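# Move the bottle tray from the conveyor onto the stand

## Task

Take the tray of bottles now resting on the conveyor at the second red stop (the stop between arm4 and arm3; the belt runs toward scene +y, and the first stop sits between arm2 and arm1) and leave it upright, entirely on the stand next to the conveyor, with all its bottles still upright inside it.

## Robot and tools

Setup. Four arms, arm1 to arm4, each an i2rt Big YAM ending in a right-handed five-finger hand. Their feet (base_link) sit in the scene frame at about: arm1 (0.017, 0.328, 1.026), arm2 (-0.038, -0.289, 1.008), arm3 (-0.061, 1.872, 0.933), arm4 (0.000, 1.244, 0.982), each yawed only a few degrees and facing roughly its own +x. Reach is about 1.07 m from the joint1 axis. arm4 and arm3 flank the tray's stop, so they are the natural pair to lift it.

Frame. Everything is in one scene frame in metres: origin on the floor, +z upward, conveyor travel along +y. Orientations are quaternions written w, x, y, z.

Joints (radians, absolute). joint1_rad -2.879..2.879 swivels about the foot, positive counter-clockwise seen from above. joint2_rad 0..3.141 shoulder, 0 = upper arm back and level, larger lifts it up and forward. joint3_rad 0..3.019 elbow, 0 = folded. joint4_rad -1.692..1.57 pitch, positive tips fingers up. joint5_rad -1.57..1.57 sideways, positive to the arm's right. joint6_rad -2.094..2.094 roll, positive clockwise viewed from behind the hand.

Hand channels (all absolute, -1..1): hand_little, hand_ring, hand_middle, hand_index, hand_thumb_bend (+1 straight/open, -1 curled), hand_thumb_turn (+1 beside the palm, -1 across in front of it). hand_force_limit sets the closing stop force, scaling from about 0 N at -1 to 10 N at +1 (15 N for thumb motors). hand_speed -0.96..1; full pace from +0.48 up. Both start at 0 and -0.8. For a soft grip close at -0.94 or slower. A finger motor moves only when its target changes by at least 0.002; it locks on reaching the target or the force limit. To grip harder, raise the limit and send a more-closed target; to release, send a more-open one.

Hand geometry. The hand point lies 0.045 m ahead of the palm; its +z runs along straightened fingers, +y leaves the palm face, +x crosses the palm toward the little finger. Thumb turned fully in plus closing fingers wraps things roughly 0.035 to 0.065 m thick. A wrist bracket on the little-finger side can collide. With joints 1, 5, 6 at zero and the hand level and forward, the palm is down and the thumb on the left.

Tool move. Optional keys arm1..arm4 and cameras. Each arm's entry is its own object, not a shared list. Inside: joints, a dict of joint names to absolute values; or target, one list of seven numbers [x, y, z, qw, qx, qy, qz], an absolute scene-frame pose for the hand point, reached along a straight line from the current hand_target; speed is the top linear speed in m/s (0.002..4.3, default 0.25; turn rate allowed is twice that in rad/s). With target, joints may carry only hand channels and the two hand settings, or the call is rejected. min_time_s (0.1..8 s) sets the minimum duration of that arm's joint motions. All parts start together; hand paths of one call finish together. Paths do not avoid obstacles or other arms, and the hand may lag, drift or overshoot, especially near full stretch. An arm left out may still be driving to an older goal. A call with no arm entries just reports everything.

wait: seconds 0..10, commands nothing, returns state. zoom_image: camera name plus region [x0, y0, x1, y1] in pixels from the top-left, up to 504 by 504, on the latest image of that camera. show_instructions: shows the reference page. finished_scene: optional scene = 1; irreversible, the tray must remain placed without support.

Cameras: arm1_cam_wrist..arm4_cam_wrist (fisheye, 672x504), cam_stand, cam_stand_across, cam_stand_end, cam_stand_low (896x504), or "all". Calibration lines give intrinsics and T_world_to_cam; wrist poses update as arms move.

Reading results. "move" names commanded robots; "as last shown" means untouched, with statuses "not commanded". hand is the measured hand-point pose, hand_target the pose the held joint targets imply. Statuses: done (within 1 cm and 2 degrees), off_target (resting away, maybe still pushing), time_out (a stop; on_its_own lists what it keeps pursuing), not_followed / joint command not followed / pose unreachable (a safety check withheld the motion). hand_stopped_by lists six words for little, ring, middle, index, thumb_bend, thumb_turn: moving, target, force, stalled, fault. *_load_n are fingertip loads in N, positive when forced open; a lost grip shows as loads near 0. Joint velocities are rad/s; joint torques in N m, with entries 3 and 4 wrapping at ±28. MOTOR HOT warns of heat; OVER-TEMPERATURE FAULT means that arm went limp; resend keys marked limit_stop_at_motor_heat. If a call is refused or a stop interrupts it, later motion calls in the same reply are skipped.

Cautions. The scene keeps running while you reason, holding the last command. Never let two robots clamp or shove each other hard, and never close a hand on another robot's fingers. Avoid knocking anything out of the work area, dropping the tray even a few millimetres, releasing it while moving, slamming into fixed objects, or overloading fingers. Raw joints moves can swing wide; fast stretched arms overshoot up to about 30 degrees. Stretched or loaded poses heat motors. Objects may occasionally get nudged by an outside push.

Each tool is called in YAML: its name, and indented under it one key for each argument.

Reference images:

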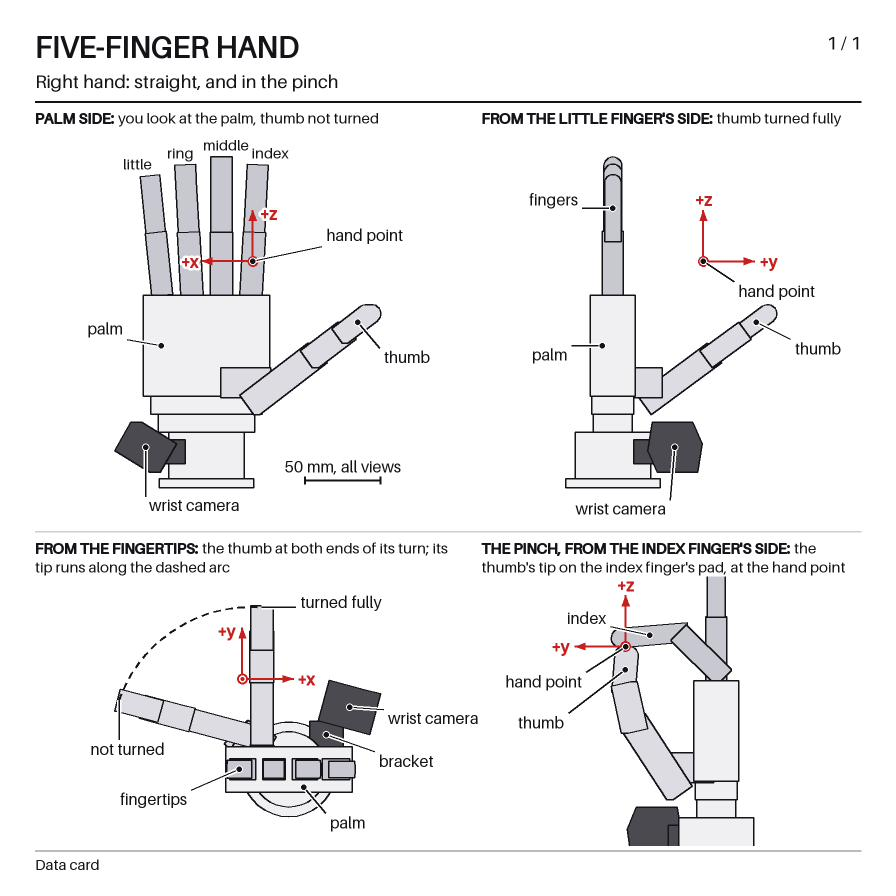

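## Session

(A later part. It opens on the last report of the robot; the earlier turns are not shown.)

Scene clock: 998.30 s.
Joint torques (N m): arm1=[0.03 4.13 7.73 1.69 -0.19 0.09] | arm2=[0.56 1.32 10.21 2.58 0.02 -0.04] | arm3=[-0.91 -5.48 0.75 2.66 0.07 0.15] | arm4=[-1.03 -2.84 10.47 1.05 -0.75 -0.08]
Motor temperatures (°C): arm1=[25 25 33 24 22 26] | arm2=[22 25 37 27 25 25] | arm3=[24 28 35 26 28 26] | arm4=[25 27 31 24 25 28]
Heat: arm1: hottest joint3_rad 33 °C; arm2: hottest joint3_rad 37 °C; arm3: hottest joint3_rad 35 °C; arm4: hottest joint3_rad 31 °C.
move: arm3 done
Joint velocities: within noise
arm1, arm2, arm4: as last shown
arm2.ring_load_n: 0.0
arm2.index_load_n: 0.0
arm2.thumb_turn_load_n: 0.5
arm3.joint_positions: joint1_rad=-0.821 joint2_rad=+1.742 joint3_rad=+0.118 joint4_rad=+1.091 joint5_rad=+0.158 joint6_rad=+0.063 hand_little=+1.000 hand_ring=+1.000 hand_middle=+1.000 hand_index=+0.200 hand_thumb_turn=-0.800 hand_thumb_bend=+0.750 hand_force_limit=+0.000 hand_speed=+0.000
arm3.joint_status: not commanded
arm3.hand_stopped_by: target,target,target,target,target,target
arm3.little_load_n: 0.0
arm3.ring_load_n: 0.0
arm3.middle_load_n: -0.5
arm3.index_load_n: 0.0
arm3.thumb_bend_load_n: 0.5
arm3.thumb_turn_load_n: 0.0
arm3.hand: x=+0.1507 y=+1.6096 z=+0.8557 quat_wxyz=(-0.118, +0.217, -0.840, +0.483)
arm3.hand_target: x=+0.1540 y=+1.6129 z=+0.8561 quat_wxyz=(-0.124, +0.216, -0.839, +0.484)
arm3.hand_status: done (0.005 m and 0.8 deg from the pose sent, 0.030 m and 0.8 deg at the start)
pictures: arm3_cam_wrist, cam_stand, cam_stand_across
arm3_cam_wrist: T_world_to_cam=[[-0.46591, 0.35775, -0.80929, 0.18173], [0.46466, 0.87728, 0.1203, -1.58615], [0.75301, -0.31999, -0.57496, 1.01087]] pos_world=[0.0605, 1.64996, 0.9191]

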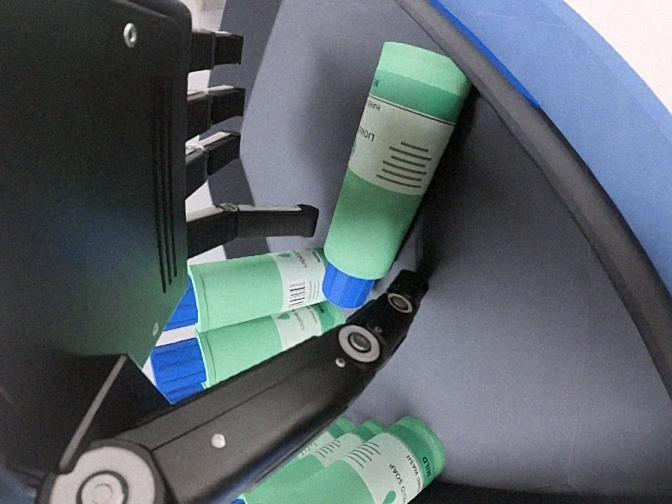

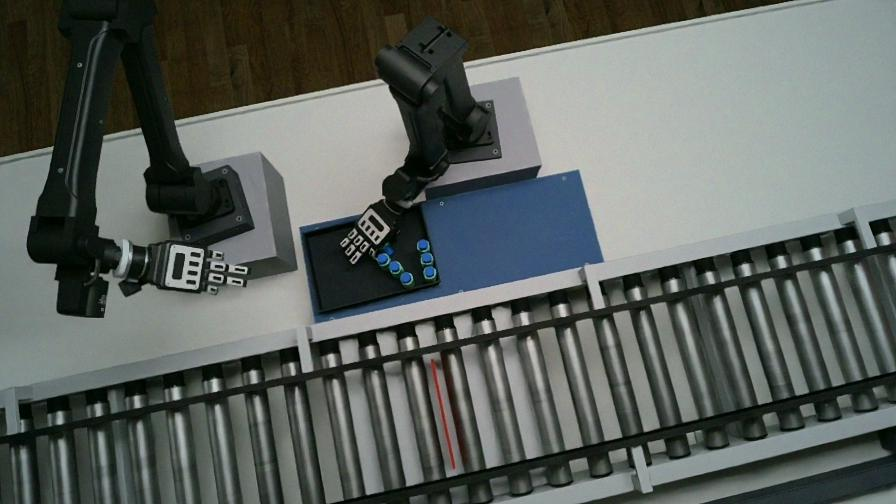

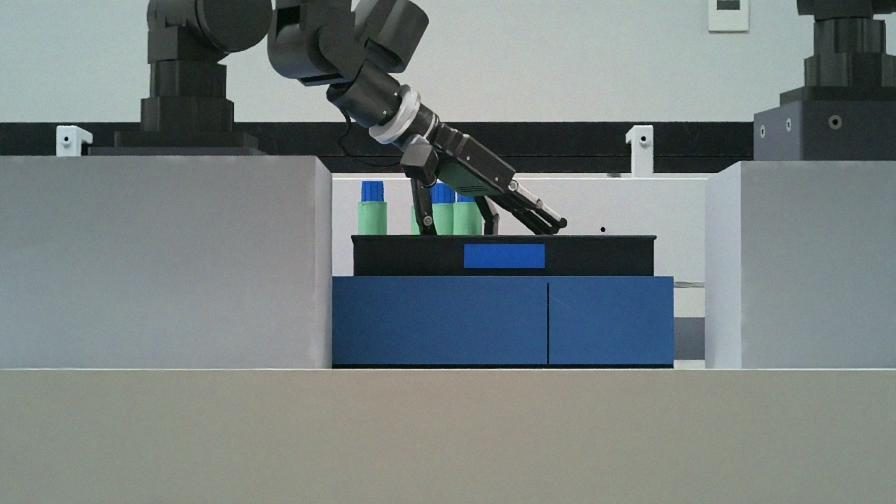

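move:
  arm3: {"target": [0.149, 1.611, 0.851, -0.1244, 0.2154, -0.8388, 0.4843], "speed": 0.04, "joints": {"hand_index": 0.08, "hand_thumb_bend": 0.6, "hand_speed": -0.85, "hand_force_limit": -0.7}}
  cameras: ["arm3_cam_wrist"]

zoom_image:
  camera: "arm3_cam_wrist"
  region: [250, 50, 550, 350]

Scene clock: 1001.57 s.
Joint torques (N m): arm1=[0.15 3.6 7.61 1.73 -0.14 0.05] | arm2=[0.38 1.55 10.15 2.54 0 -0.03] | arm3=[-2.84 -5.71 0.23 2.63 -0.16 0.03] | arm4=[-0.91 -2.84 10.47 1.05 -0.74 -0.08]
Motor temperatures (°C): arm1=[25 25 33 24 22 26] | arm2=[22 25 37 27 25 25] | arm3=[24 28 34 26 28 26] | arm4=[25 27 31 24 25 28]
Heat: arm1: hottest joint3_rad 33 °C; arm2: hottest joint3_rad 37 °C; arm3: hottest joint3_rad 34 °C; arm4: hottest joint3_rad 31 °C.
move: arm3 done
Joint velocities: within noise
arm1, arm2, arm4: as last shown
arm1.index_load_n: -0.5
arm2.thumb_turn_load_n: 0.0
arm3.joint_positions: joint1_rad=-0.823 joint2_rad=+1.788 joint3_rad=+0.118 joint4_rad=+1.142 joint5_rad=+0.141 joint6_rad=+0.063 hand_little=+1.000 hand_ring=+1.000 hand_middle=+1.000 hand_index=+0.080 hand_thumb_turn=-0.800 hand_thumb_bend=+0.600 hand_force_limit=-0.700 hand_speed=-0.850
arm3.joint_status: all done
arm3.hand_stopped_by: target,target,target,target,target,target
arm3.little_load_n: 0.0
arm3.ring_load_n: 0.0
arm3.middle_load_n: 0.0
arm3.index_load_n: 0.0
arm3.thumb_bend_load_n: 0.0
arm3.thumb_turn_load_n: 0.0
arm3.hand: x=+0.1527 y=+1.6116 z=+0.8515 quat_wxyz=(-0.125, +0.220, -0.838, +0.483)
arm3.hand_target: x=+0.1491 y=+1.6110 z=+0.8510 quat_wxyz=(-0.124, +0.216, -0.839, +0.484)
arm3.hand_status: done (0.004 m and 0.6 deg from the pose sent, 0.005 m and 0.8 deg at the start)
arm4.middle_load_n: -0.5
arm3_cam_wrist: T_world_to_cam=[[-0.46275, 0.35344, -0.81298, 0.18815], [0.4522, 0.88291, 0.12645, -1.60073], [0.76248, -0.30911, -0.56839, 0.983]] pos_world=[0.06139, 1.65066, 0.9141]

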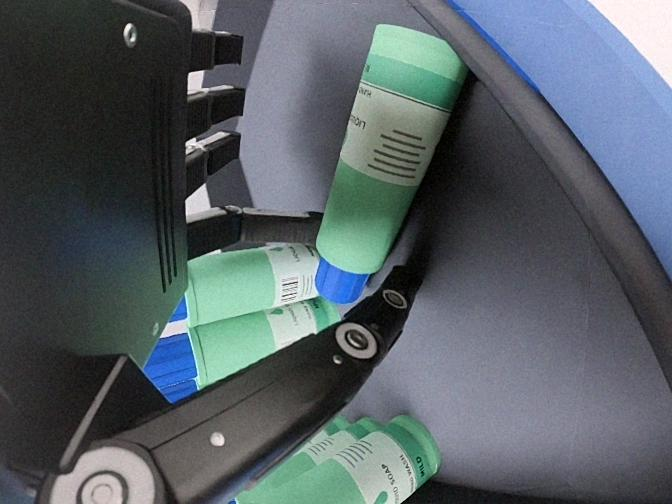

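Scaled by 1.680 from the camera's image (finer frame: 960x720).

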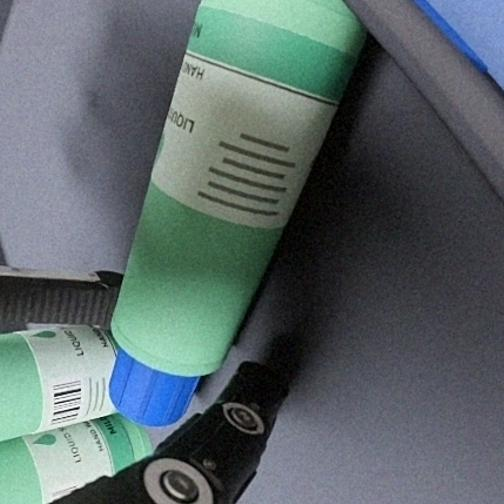

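move:
  arm3: {"target": [0.1415, 1.6085, 0.85, -0.1244, 0.2154, -0.8388, 0.4843], "speed": 0.04}
  cameras: []

move:
  arm3: {"joints": {"hand_thumb_bend": 0.4, "hand_speed": -0.9}}
  cameras: ["arm3_cam_wrist"]

zoom_image:
  camera: "arm3_cam_wrist"
  region: [250, 50, 550, 350]

Scene clock: 1003.67 s.
Joint torques (N m): arm1=[0.03 3.84 7.57 1.72 -0.16 0.08] | arm2=[0.15 1.67 10.22 2.55 0.02 -0.02] | arm3=[-2.84 -5.54 0.14 2.67 -0.17 -0.13] | arm4=[-0.97 -2.78 10.48 1.07 -0.75 -0.08]
Motor temperatures (°C): arm1=[25 25 33 24 22 26] | arm2=[22 25 37 27 25 25] | arm3=[24 28 34 26 28 26] | arm4=[24 27 31 24 25 28]
Heat: arm1: hottest joint3_rad 33 °C; arm2: hottest joint3_rad 37 °C; arm3: hottest joint3_rad 34 °C; arm4: hottest joint3_rad 31 °C.
move: arm3 done
Joint velocities: within noise
arm1, arm2, arm4: as last shown
arm1.index_load_n: 0.0
arm2.index_load_n: -0.5
arm3.joint_positions: joint1_rad=-0.861 joint2_rad=+1.799 joint3_rad=+0.112 joint4_rad=+1.161 joint5_rad=+0.107 joint6_rad=+0.058 hand_little=+1.000 hand_ring=+1.000 hand_middle=+1.000 hand_index=+0.080 hand_thumb_turn=-0.800 hand_thumb_bend=+0.600 hand_force_limit=-0.700 hand_speed=-0.850
arm3.joint_status: not commanded
arm3.hand_stopped_by: target,target,target,target,target,target
arm3.little_load_n: 0.0
arm3.ring_load_n: 0.0
arm3.middle_load_n: 0.0
arm3.index_load_n: 0.0
arm3.thumb_bend_load_n: 0.0
arm3.thumb_turn_load_n: 0.0
arm3.hand: x=+0.1462 y=+1.6094 z=+0.8510 quat_wxyz=(-0.129, +0.214, -0.840, +0.482)
arm3.hand_target: x=+0.1416 y=+1.6085 z=+0.8501 quat_wxyz=(-0.124, +0.215, -0.839, +0.484)
arm3.hand_status: done (0.005 m and 0.6 deg from the pose sent, 0.012 m and 0.6 deg at the start)
arm4.middle_load_n: 0.0

Scene clock: 1005.53 s.
Joint torques (N m): arm1=[0.09 3.96 7.47 1.68 -0.17 0.06] | arm2=[0.5 1.61 10.21 2.55 0.03 -0.02] | arm3=[-2.84 -5.71 0.12 2.66 -0.17 -0.11] | arm4=[-0.97 -2.9 10.48 1.05 -0.74 -0.08]
Motor temperatures (°C): arm1=[25 25 33 24 22 26] | arm2=[22 25 37 27 25 25] | arm3=[24 28 34 26 28 26] | arm4=[24 27 31 24 25 28]
Heat: arm1: hottest joint3_rad 33 °C; arm2: hottest joint3_rad 37 °C; arm3: hottest joint3_rad 34 °C; arm4: hottest joint3_rad 31 °C.
move: arm3 done
Joint velocities: within noise
arm1, arm2, arm4: as last shown
arm2.ring_load_n: 0.5
arm2.index_load_n: 0.0
arm3.joint_positions: joint1_rad=-0.861 joint2_rad=+1.799 joint3_rad=+0.112 joint4_rad=+1.161 joint5_rad=+0.107 joint6_rad=+0.058 hand_little=+1.000 hand_ring=+1.000 hand_middle=+1.000 hand_index=+0.080 hand_thumb_turn=-0.800 hand_thumb_bend=+0.400 hand_force_limit=-0.700 hand_speed=-0.900
arm3.joint_status: all done
arm3.hand_stopped_by: target,target,target,target,target,target
arm3.little_load_n: 0.0
arm3.ring_load_n: 0.0
arm3.middle_load_n: 0.0
arm3.index_load_n: 0.0
arm3.thumb_bend_load_n: 0.0
arm3.thumb_turn_load_n: 0.0
arm3.hand: x=+0.1462 y=+1.6094 z=+0.8510 quat_wxyz=(-0.129, +0.214, -0.840, +0.482)
arm3.hand_target: x=+0.1415 y=+1.6086 z=+0.8501 quat_wxyz=(-0.124, +0.215, -0.839, +0.484)
arm3.hand_status: not commanded
arm4.index_load_n: 0.5
arm3_cam_wrist: T_world_to_cam=[[-0.45168, 0.3614, -0.81571, 0.17337], [0.45649, 0.87916, 0.13673, -1.59911], [0.76655, -0.31061, -0.56207, 0.98338]] pos_world=[0.05448, 1.64865, 0.9128]

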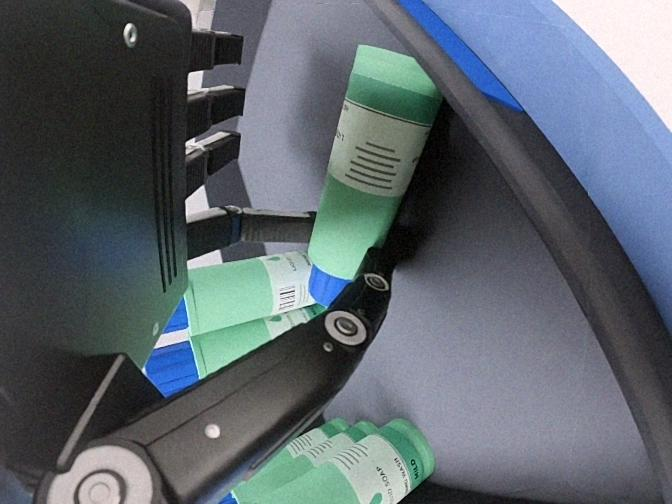

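Scaled by 1.680 from the camera's image (finer frame: 960x720).

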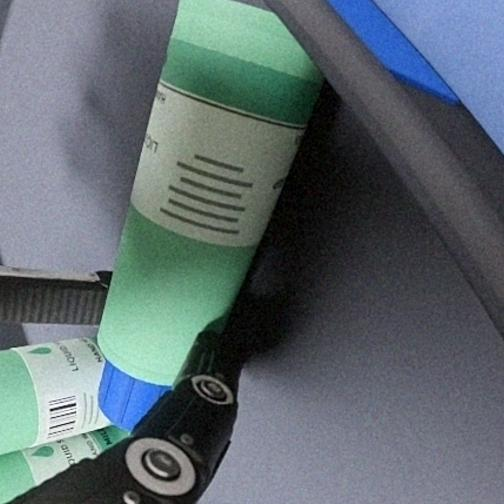

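move:
  arm3: {"joints": {"hand_thumb_bend": 0.22, "hand_speed": -0.94, "hand_force_limit": -0.8}}
  cameras: ["arm3_cam_wrist"]

zoom_image:
  camera: "arm3_cam_wrist"
  region: [250, 50, 550, 350]

Scene clock: 1007.27 s.
Joint torques (N m): arm1=[0.21 3.66 7.58 1.63 -0.19 0.02] | arm2=[0.26 1.38 10.19 2.55 0.02 -0.03] | arm3=[-2.96 -5.71 0.13 2.63 -0.17 -0.11] | arm4=[-0.97 -2.84 10.48 1.05 -0.75 -0.08]
Motor temperatures (°C): arm1=[25 25 33 24 22 26] | arm2=[22 25 37 27 25 25] | arm3=[24 28 34 26 28 26] | arm4=[24 27 32 24 25 28]
Heat: arm1: hottest joint3_rad 33 °C; arm2: hottest joint3_rad 37 °C; arm3: hottest joint3_rad 34 °C; arm4: hottest joint3_rad 32 °C.
move: arm3 off_target
Joint velocities: within noise
arm1.joint_positions: joint1_rad=+0.098 joint2_rad=+0.547 joint3_rad=+1.374 joint4_rad=-1.301 joint5_rad=-0.090 joint6_rad=-1.151 hand_little=+1.000 hand_ring=+1.000 hand_middle=+1.000 hand_index=+1.000 hand_thumb_turn=+1.000 hand_thumb_bend=+1.000 hand_force_limit=+0.000 hand_speed=-0.800
arm1.joint_status: not commanded
arm1.hand_stopped_by: target,target,target,target,target,target
arm1.little_load_n: 0.0
arm1.ring_load_n: 0.0
arm1.middle_load_n: 0.0
arm1.index_load_n: 0.0
arm1.thumb_bend_load_n: 0.0
arm1.thumb_turn_load_n: 0.0
arm1.hand: x=+0.2290 y=+0.3345 z=+1.5209 quat_wxyz=(-0.189, +0.849, -0.087, +0.486)
arm1.hand_target: x=+0.2278 y=+0.3343 z=+1.5297 quat_wxyz=(-0.191, +0.843, -0.086, +0.495)
arm1.hand_status: not commanded
arm2.joint_positions: joint1_rad=-0.023 joint2_rad=+0.637 joint3_rad=+1.321 joint4_rad=-1.164 joint5_rad=-0.169 joint6_rad=-1.285 hand_little=+1.000 hand_ring=+1.000 hand_middle=+1.000 hand_index=+1.000 hand_thumb_turn=+1.000 hand_thumb_bend=+1.000 hand_force_limit=+0.000 hand_speed=-0.800
arm2.joint_status: not commanded
arm2.hand_stopped_by: target,target,target,target,target,target
arm2.little_load_n: 0.0
arm2.ring_load_n: 0.0
arm2.middle_load_n: 0.0
arm2.index_load_n: 0.0
arm2.thumb_bend_load_n: 0.0
arm2.thumb_turn_load_n: 0.0
arm2.hand: x=+0.2284 y=-0.3437 z=+1.4937 quat_wxyz=(-0.109, +0.840, -0.138, +0.514)
arm2.hand_target: x=+0.2275 y=-0.3436 z=+1.5044 quat_wxyz=(-0.110, +0.834, -0.136, +0.524)
arm2.hand_status: not commanded
arm3.joint_positions: joint1_rad=-0.861 joint2_rad=+1.800 joint3_rad=+0.112 joint4_rad=+1.161 joint5_rad=+0.107 joint6_rad=+0.058 hand_little=+1.000 hand_ring=+1.000 hand_middle=+1.000 hand_index=+0.080 hand_thumb_turn=-0.800 hand_thumb_bend=+0.326 hand_force_limit=-0.800 hand_speed=-0.940
arm3.joint_status: hand_thumb_bend off_target (ended at +0.326, target +0.220); the others done
arm3.hand_stopped_by: target,target,target,target,force,target
arm3.little_load_n: 0.0
arm3.ring_load_n: 0.0
arm3.middle_load_n: 0.0
arm3.index_load_n: 1.5
arm3.thumb_bend_load_n: 1.5
arm3.thumb_turn_load_n: -0.5
arm3.hand: x=+0.1461 y=+1.6097 z=+0.8506 quat_wxyz=(-0.129, +0.215, -0.840, +0.481)
arm3.hand_target: x=+0.1416 y=+1.6086 z=+0.8500 quat_wxyz=(-0.124, +0.216, -0.839, +0.484)
arm3.hand_status: not commanded
arm4: as last shown
arm4.index_load_n: 0.0
arm3_cam_wrist: T_world_to_cam=[[-0.45253, 0.36188, -0.81502, 0.17171], [0.45615, 0.87927, 0.13714, -1.59975], [0.76625, -0.30971, -0.56297, 0.98276]] pos_world=[0.05438, 1.64885, 0.9126]

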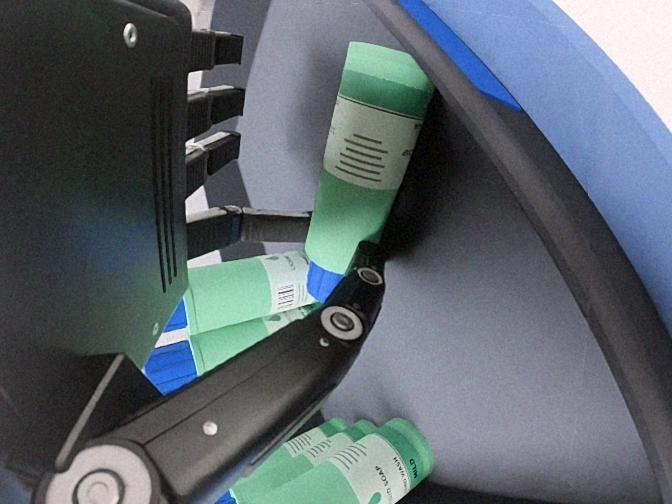

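Scaled by 1.680 from the camera's image (finer frame: 960x720).

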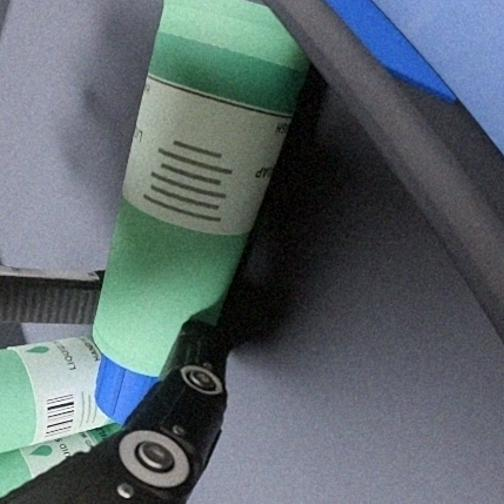

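move:
  arm3: {"joints": {"hand_thumb_bend": 0.15, "hand_force_limit": -0.55}}
  cameras: ["arm3_cam_wrist"]

zoom_image:
  camera: "arm3_cam_wrist"
  region: [250, 50, 550, 350]

Scene clock: 1008.57 s.
Joint torques (N m): arm1=[-0.09 3.49 7.56 1.8 -0.17 0.07] | arm2=[0.38 1.61 10.28 2.56 0.01 -0.05] | arm3=[-2.96 -5.77 0.1 2.66 -0.17 -0.11] | arm4=[-0.97 -2.78 10.45 1.07 -0.75 -0.09]
Motor temperatures (°C): arm1=[25 25 33 24 22 26] | arm2=[22 25 37 27 25 25] | arm3=[24 28 33 26 28 26] | arm4=[24 27 32 24 25 28]
Heat: arm1: hottest joint3_rad 33 °C; arm2: hottest joint3_rad 37 °C; arm3: hottest joint3_rad 33 °C; arm4: hottest joint3_rad 32 °C.
move: arm3 off_target
Joint velocities: within noise
arm1, arm2: as last shown
arm3.joint_positions: joint1_rad=-0.861 joint2_rad=+1.801 joint3_rad=+0.112 joint4_rad=+1.161 joint5_rad=+0.107 joint6_rad=+0.057 hand_little=+1.000 hand_ring=+1.000 hand_middle=+1.000 hand_index=+0.080 hand_thumb_turn=-0.800 hand_thumb_bend=+0.301 hand_force_limit=-0.550 hand_speed=-0.940
arm3.joint_status: hand_thumb_bend off_target (ended at +0.301, target +0.150); the others done
arm3.hand_stopped_by: target,target,target,target,force,target
arm3.little_load_n: 0.0
arm3.ring_load_n: 0.0
arm3.middle_load_n: 0.0
arm3.index_load_n: 4.0
arm3.thumb_bend_load_n: 3.0
arm3.thumb_turn_load_n: -0.5
arm3.hand: x=+0.1460 y=+1.6098 z=+0.8503 quat_wxyz=(-0.129, +0.215, -0.840, +0.481)
arm3.hand_target: x=+0.1415 y=+1.6086 z=+0.8500 quat_wxyz=(-0.124, +0.216, -0.839, +0.484)
arm3.hand_status: not commanded
arm4.joint_positions: joint1_rad=-0.385 joint2_rad=+0.842 joint3_rad=+0.826 joint4_rad=-1.563 joint5_rad=-0.792 joint6_rad=-1.500 hand_little=+0.100 hand_ring=+1.000 hand_middle=+1.000 hand_index=+0.120 hand_thumb_turn=-0.780 hand_thumb_bend=+0.500 hand_force_limit=-0.700 hand_speed=-0.700
arm4.joint_status: not commanded
arm4.hand_stopped_by: target,target,target,target,target,target
arm4.little_load_n: 0.0
arm4.ring_load_n: 0.0
arm4.middle_load_n: 0.0
arm4.index_load_n: 0.0
arm4.thumb_bend_load_n: 0.0
arm4.thumb_turn_load_n: 0.0
arm4.hand: x=+0.1804 y=+1.3007 z=+1.1846 quat_wxyz=(-0.383, +0.912, -0.140, +0.035)
arm4.hand_target: x=+0.1931 y=+1.2952 z=+1.2015 quat_wxyz=(-0.383, +0.913, -0.132, +0.058)
arm4.hand_status: not commanded
arm3_cam_wrist: T_world_to_cam=[[-0.45316, 0.36218, -0.81453, 0.1706], [0.45608, 0.8793, 0.13724, -1.59994], [0.76592, -0.30929, -0.56365, 0.98263]] pos_world=[0.05439, 1.64895, 0.9124]

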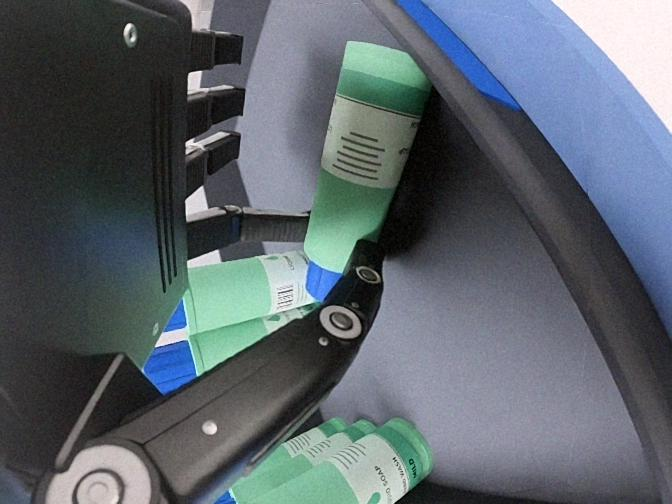

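Scaled by 1.680 from the camera's image (finer frame: 960x720).

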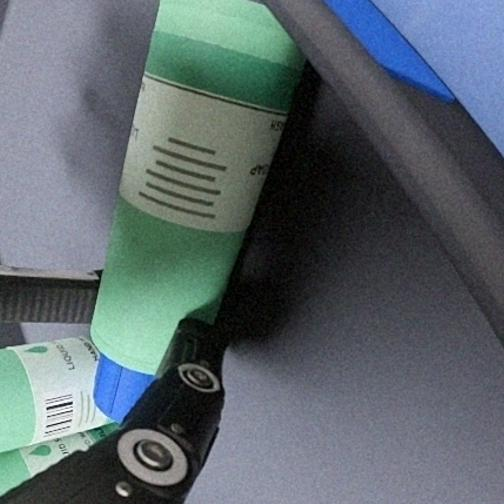

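move:
  arm3: {"target": [0.1415, 1.6086, 0.88, -0.1244, 0.2154, -0.8388, 0.4843], "speed": 0.03}
  cameras: ["arm3_cam_wrist", "cam_stand", "cam_stand_across"]

zoom_image:
  camera: "arm3_cam_wrist"
  region: [250, 0, 600, 350]

zoom_image:
  camera: "cam_stand"
  region: [340, 200, 450, 310]

Scene clock: 1011.17 s.
Joint torques (N m): arm1=[0.15 4.01 7.73 1.78 -0.16 0.04] | arm2=[0.44 1.67 10.18 2.58 0.02 -0.05] | arm3=[-2.78 -5.95 2.47 1.4 -0.09 -0.1] | arm4=[-0.91 -2.78 10.47 1.07 -0.74 -0.08]
Motor temperatures (°C): arm1=[25 25 33 24 22 26] | arm2=[22 25 37 27 25 25] | arm3=[24 28 33 26 28 26] | arm4=[24 27 32 24 25 28]
Heat: arm1: hottest joint3_rad 33 °C; arm2: hottest joint3_rad 37 °C; arm3: hottest joint3_rad 33 °C; arm4: hottest joint3_rad 32 °C.
move: arm3 done
Joint velocities: within noise
arm1, arm2, arm4: as last shown
arm1.little_load_n: -0.5
arm2.index_load_n: -0.5
arm3.joint_positions: joint1_rad=-0.861 joint2_rad=+1.541 joint3_rad=+0.099 joint4_rad=+0.919 joint5_rad=+0.107 joint6_rad=+0.057 hand_little=+1.000 hand_ring=+1.000 hand_middle=+1.000 hand_index=+0.080 hand_thumb_turn=-0.800 hand_thumb_bend=+0.301 hand_force_limit=-0.550 hand_speed=-0.940
arm3.joint_status: not commanded
arm3.hand_stopped_by: target,target,target,target,force,target
arm3.little_load_n: 0.0
arm3.ring_load_n: 0.0
arm3.middle_load_n: 0.0
arm3.index_load_n: 3.0
arm3.thumb_bend_load_n: 3.0
arm3.thumb_turn_load_n: -0.5
arm3.hand: x=+0.1454 y=+1.6099 z=+0.8794 quat_wxyz=(-0.130, +0.214, -0.839, +0.483)
arm3.hand_target: x=+0.1416 y=+1.6087 z=+0.8800 quat_wxyz=(-0.125, +0.215, -0.839, +0.484)
arm3.hand_status: done (0.004 m and 0.6 deg from the pose sent, 0.030 m and 0.6 deg at the start)
arm3_cam_wrist: T_world_to_cam=[[-0.45039, 0.35845, -0.81771, 0.20243], [0.4557, 0.87988, 0.13471, -1.60233], [0.76778, -0.31196, -0.55964, 0.99998]] pos_world=[0.05358, 1.64925, 0.941]

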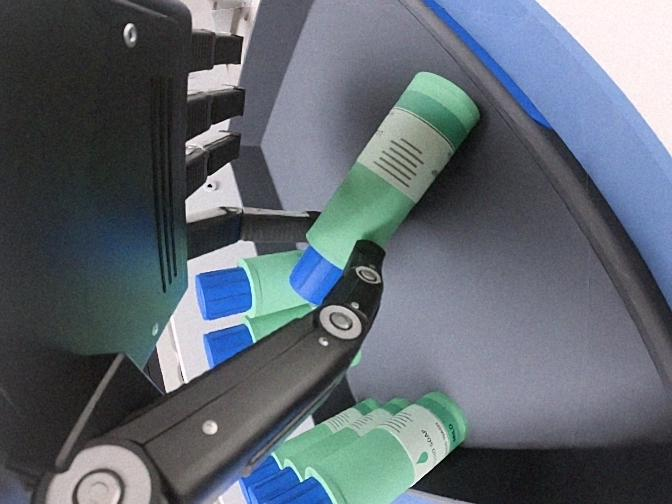

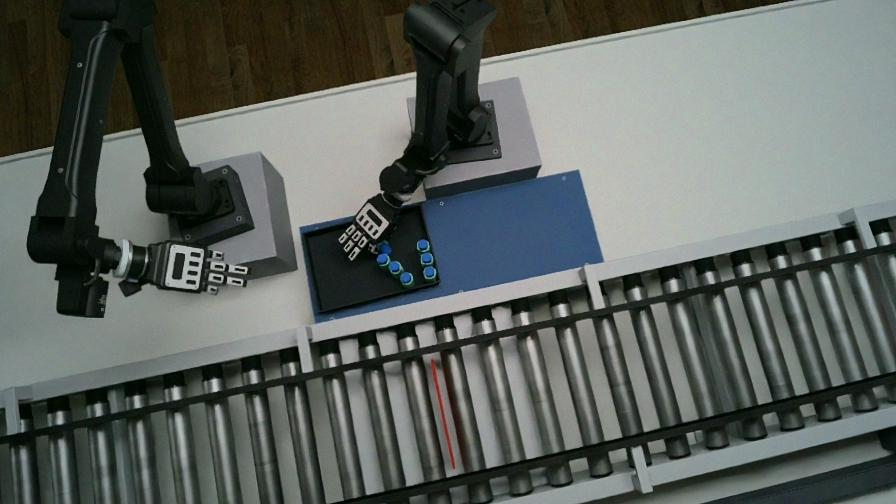

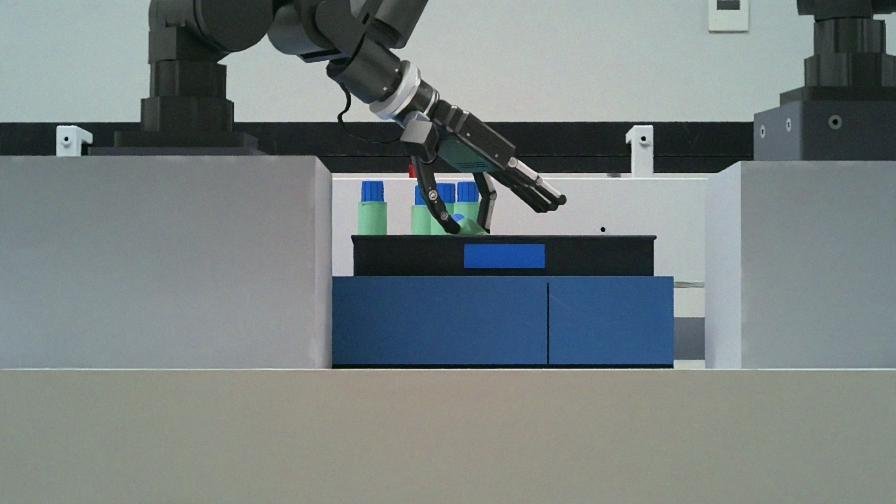

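Scaled by 1.440 from the camera's image (finer frame: 960x720).

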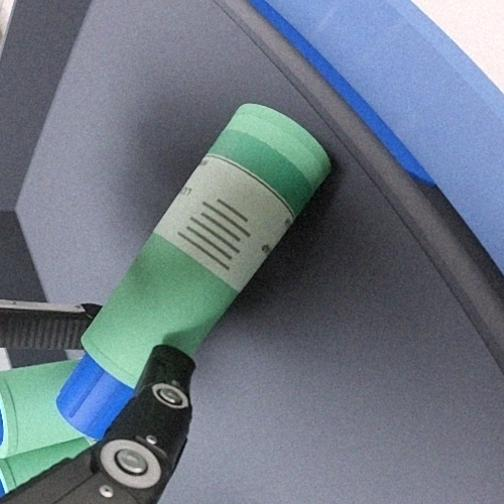

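Scaled by 4.582 from the camera's image (finer frame: 1280x720).

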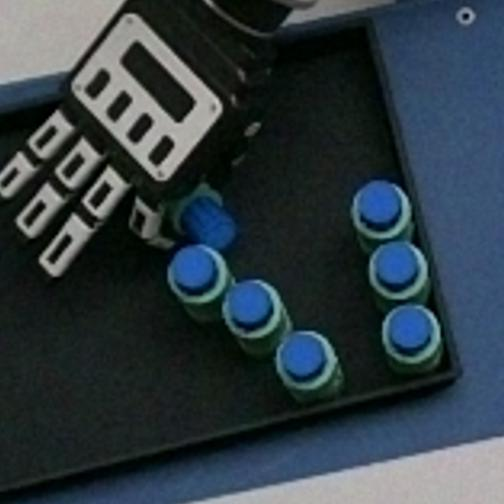

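move:
  arm3: {"target": [0.1415, 1.6086, 0.91, -0.1244, 0.2154, -0.8388, 0.4843], "speed": 0.03}
  cameras: ["arm3_cam_wrist", "cam_stand", "cam_stand_across"]

zoom_image:
  camera: "arm3_cam_wrist"
  region: [250, 50, 600, 400]

zoom_image:
  camera: "cam_stand_across"
  region: [350, 100, 600, 280]

Scene clock: 1013.50 s.
Joint torques (N m): arm1=[0.03 3.78 7.58 1.57 -0.16 0.02] | arm2=[0.44 1.73 10.21 2.58 0.01 -0.06] | arm3=[-2.55 -4.48 5.87 1.33 -0.01 -0.08] | arm4=[-0.97 -2.84 10.45 1.05 -0.74 -0.08]
Motor temperatures (°C): arm1=[25 25 33 24 22 26] | arm2=[22 25 37 27 25 25] | arm3=[24 28 33 26 28 26] | arm4=[24 27 32 24 25 28]
Heat: arm1: hottest joint3_rad 33 °C; arm2: hottest joint3_rad 37 °C; arm3: hottest joint3_rad 33 °C; arm4: hottest joint3_rad 32 °C.
move: arm3 done
Joint velocities: within noise
arm1, arm2, arm4: as last shown
arm1.little_load_n: 0.0
arm1.middle_load_n: -0.5
arm2.index_load_n: 0.0
arm3.joint_positions: joint1_rad=-0.861 joint2_rad=+1.267 joint3_rad=+0.099 joint4_rad=+0.636 joint5_rad=+0.107 joint6_rad=+0.057 hand_little=+1.000 hand_ring=+1.000 hand_middle=+1.000 hand_index=+0.080 hand_thumb_turn=-0.800 hand_thumb_bend=+0.301 hand_force_limit=-0.550 hand_speed=-0.940
arm3.joint_status: not commanded
arm3.hand_stopped_by: target,target,target,target,force,target
arm3.little_load_n: 0.0
arm3.ring_load_n: 0.0
arm3.middle_load_n: 0.0
arm3.index_load_n: 3.0
arm3.thumb_bend_load_n: 2.5
arm3.thumb_turn_load_n: -0.5
arm3.hand: x=+0.1415 y=+1.6147 z=+0.9060 quat_wxyz=(-0.128, +0.215, -0.841, +0.479)
arm3.hand_target: x=+0.1415 y=+1.6087 z=+0.9100 quat_wxyz=(-0.124, +0.215, -0.839, +0.484)
arm3.hand_status: done (0.007 m and 0.7 deg from the pose sent, 0.031 m and 0.6 deg at the start)
arm3_cam_wrist: T_world_to_cam=[[-0.45505, 0.36466, -0.81237, 0.20647], [0.45635, 0.87889, 0.1389, -1.61062], [0.76464, -0.30752, -0.56635, 1.01873]] pos_world=[0.04999, 1.65355, 0.9684]

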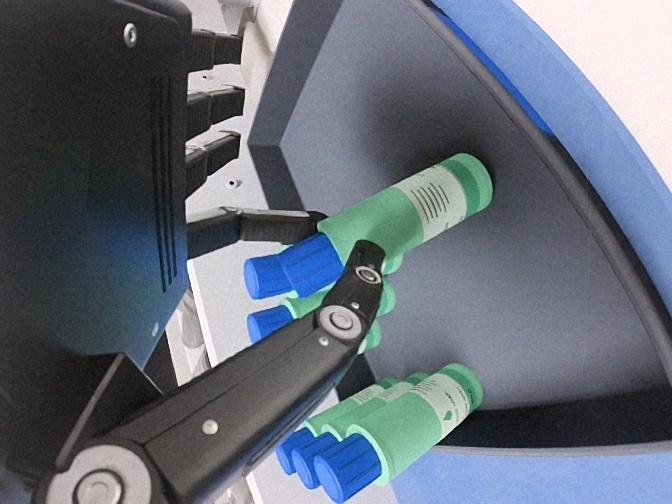

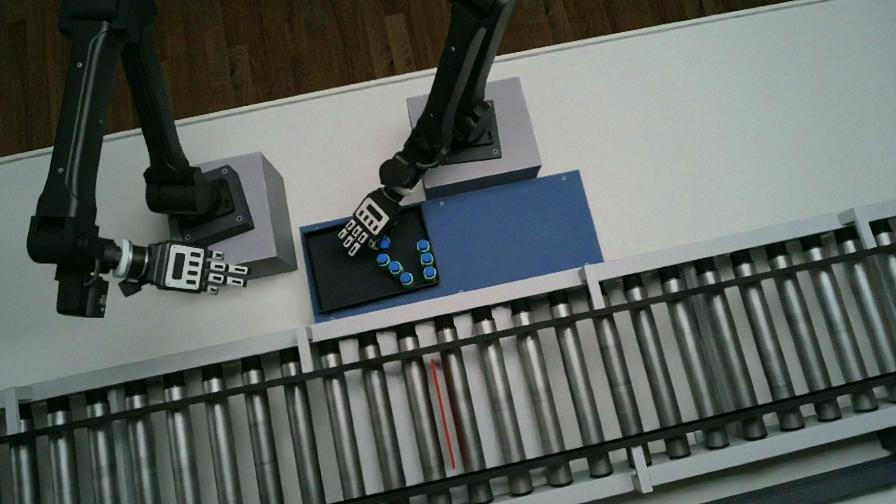

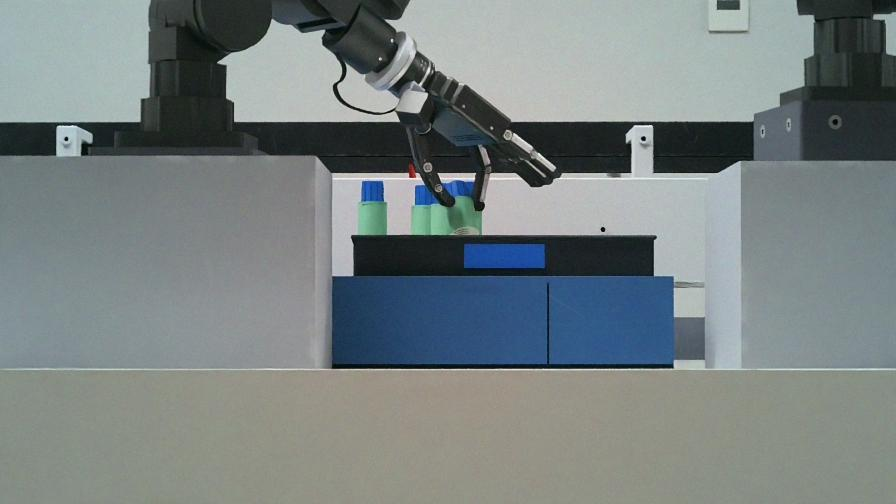

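Scaled by 1.440 from the camera's image (finer frame: 960x720).

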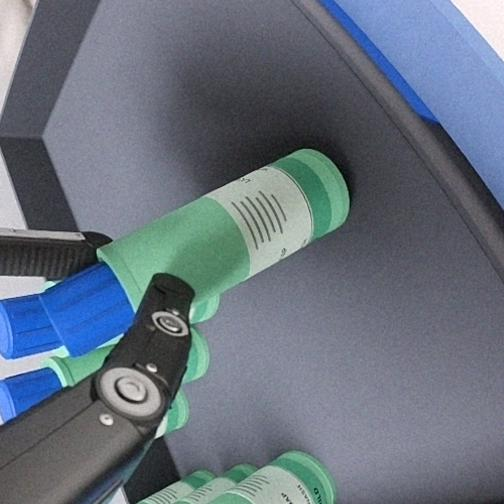

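Scaled by 2.016 from the camera's image (finer frame: 1280x720).

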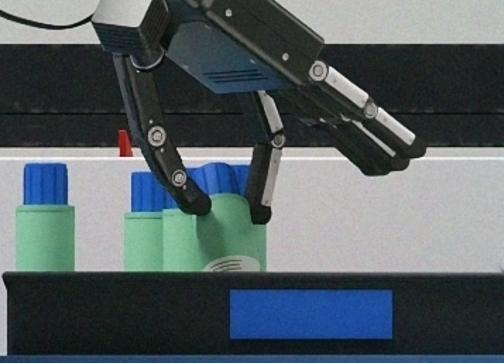

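move:
  arm3: {"target": [0.1445, 1.603, 0.925, -0.1244, 0.2154, -0.8388, 0.4843], "speed": 0.03}
  cameras: ["arm3_cam_wrist", "cam_stand", "cam_stand_across", "cam_stand_low"]

zoom_image:
  camera: "arm3_cam_wrist"
  region: [250, 50, 600, 400]

zoom_image:
  camera: "cam_stand_across"
  region: [350, 100, 600, 280]

zoom_image:
  camera: "cam_stand_low"
  region: [360, 40, 560, 240]

zoom_image:
  camera: "cam_stand"
  region: [340, 200, 450, 310]

Scene clock: 1019.43 s.
Joint torques (N m): arm1=[-0.62 3.6 7.68 1.81 -0.19 0.04] | arm2=[0.26 1.55 10.26 2.59 0.01 -0.05] | arm3=[-2.84 -3.84 8.44 1.37 -0.12 -0.1] | arm4=[-0.97 -2.84 10.47 1.05 -0.74 -0.08]
Motor temperatures (°C): arm1=[25 25 33 24 22 26] | arm2=[22 25 37 27 25 25] | arm3=[24 28 33 26 28 26] | arm4=[24 27 32 24 25 28]
Heat: arm1: hottest joint3_rad 33 °C; arm2: hottest joint3_rad 37 °C; arm3: hottest joint3_rad 33 °C; arm4: hottest joint3_rad 32 °C.
move: arm3 off_target
Joint velocities: within noise
arm1, arm2, arm4: as last shown
arm1.middle_load_n: 0.0
arm3.joint_positions: joint1_rad=-0.861 joint2_rad=+1.170 joint3_rad=+0.109 joint4_rad=+0.511 joint5_rad=+0.107 joint6_rad=+0.057 hand_little=+1.000 hand_ring=+1.000 hand_middle=+1.000 hand_index=+0.080 hand_thumb_turn=-0.800 hand_thumb_bend=+0.301 hand_force_limit=-0.550 hand_speed=-0.940
arm3.joint_status: not commanded
arm3.hand_stopped_by: target,target,target,target,force,target
arm3.little_load_n: 0.0
arm3.ring_load_n: 0.0
arm3.middle_load_n: 0.0
arm3.index_load_n: 0.0
arm3.thumb_bend_load_n: 0.0
arm3.thumb_turn_load_n: 0.0
arm3.hand: x=+0.1391 y=+1.6177 z=+0.9136 quat_wxyz=(-0.125, +0.217, -0.845, +0.472)
arm3.hand_target: x=+0.1441 y=+1.6035 z=+0.9253 quat_wxyz=(-0.124, +0.215, -0.839, +0.484)
arm3.hand_status: off_target (0.019 m and 1.6 deg from the pose sent, 0.022 m and 0.7 deg at the start)
arm4.thumb_turn_load_n: 0.5
arm3_cam_wrist: T_world_to_cam=[[-0.46426, 0.37659, -0.80165, 0.18263], [0.4576, 0.87693, 0.14694, -1.61763], [0.75833, -0.29862, -0.57945, 1.02426]] pos_world=[0.04829, 1.65564, 0.97761]

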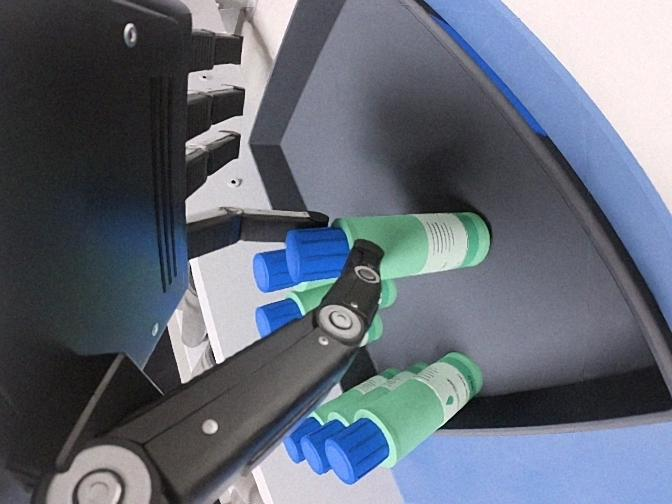

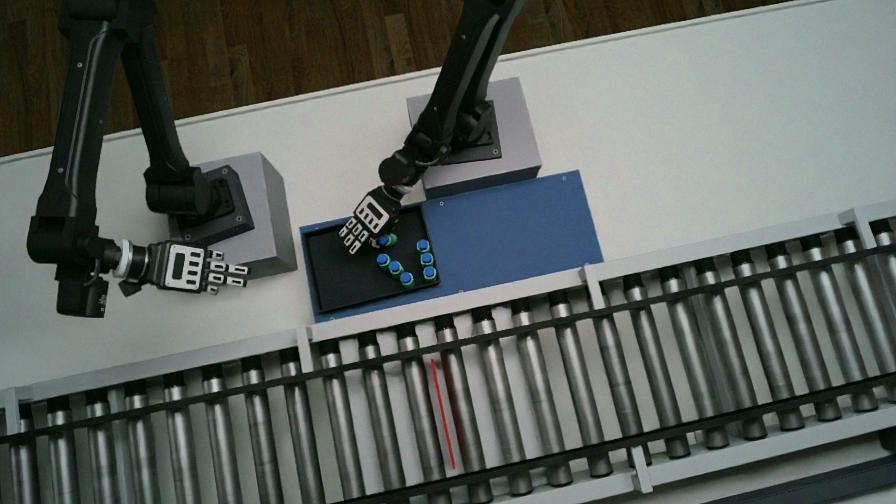

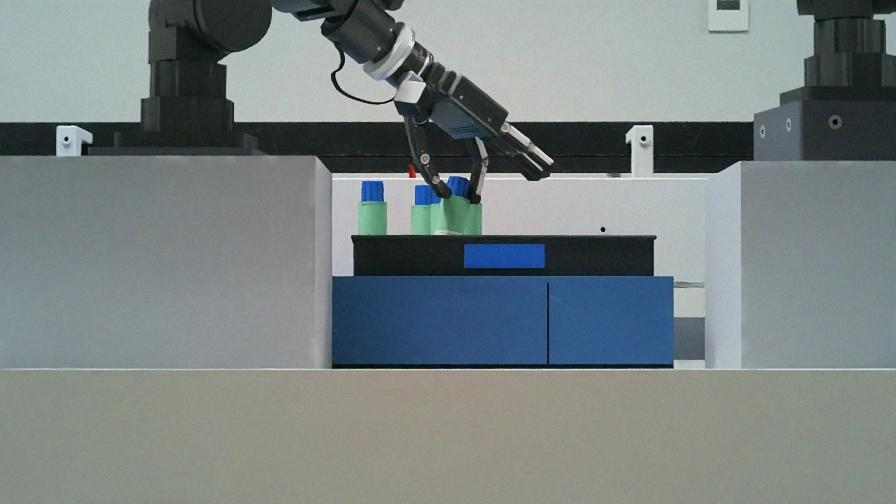

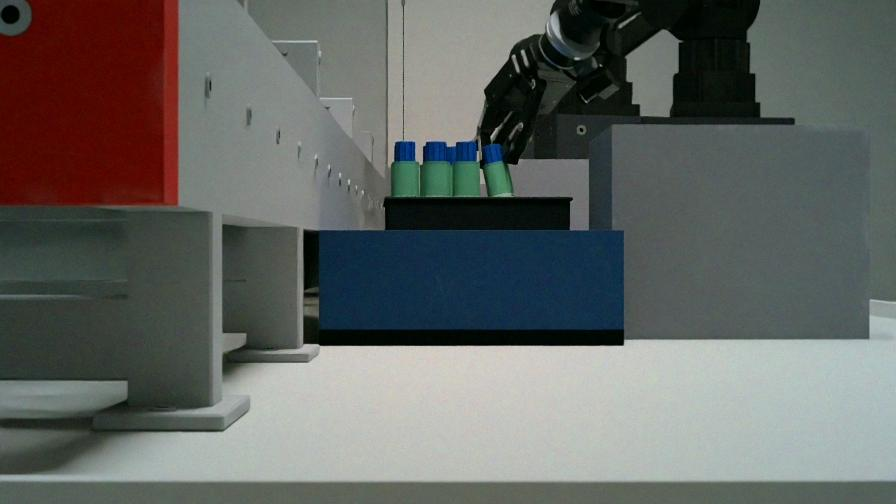

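Scaled by 1.440 from the camera's image (finer frame: 960x720).

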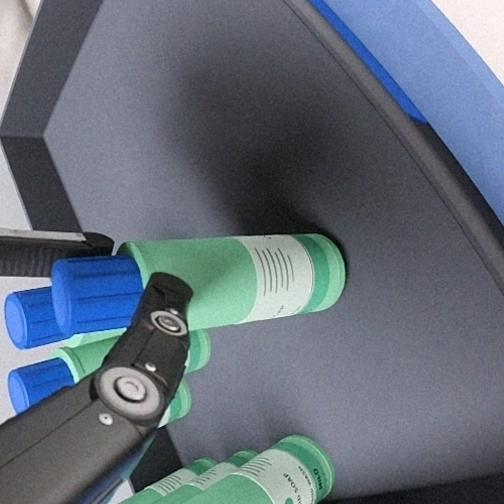

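Scaled by 2.016 from the camera's image (finer frame: 1280x720).

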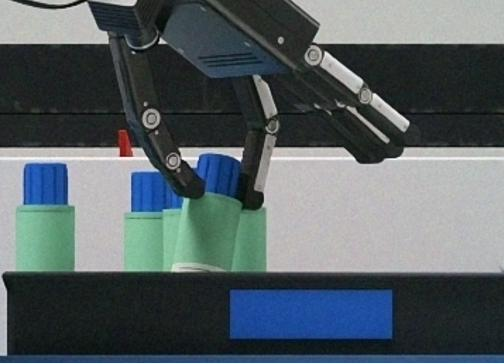

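Scaled by 2.520 from the camera's image (finer frame: 1280x720).

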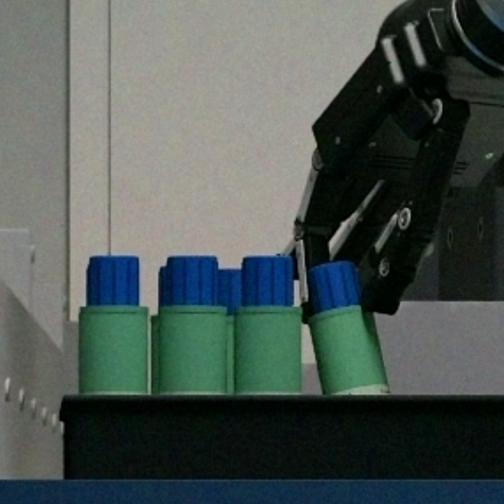

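Scaled by 4.582 from the camera's image (finer frame: 1280x720).

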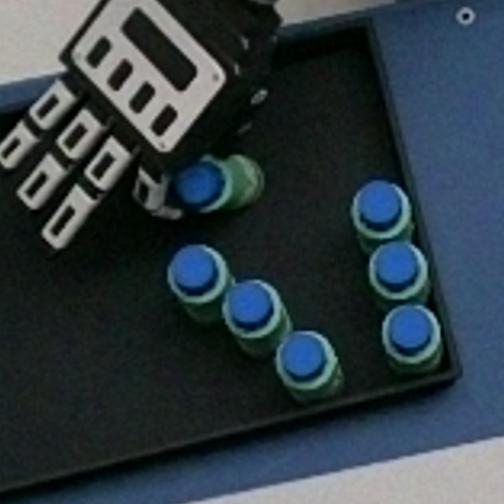

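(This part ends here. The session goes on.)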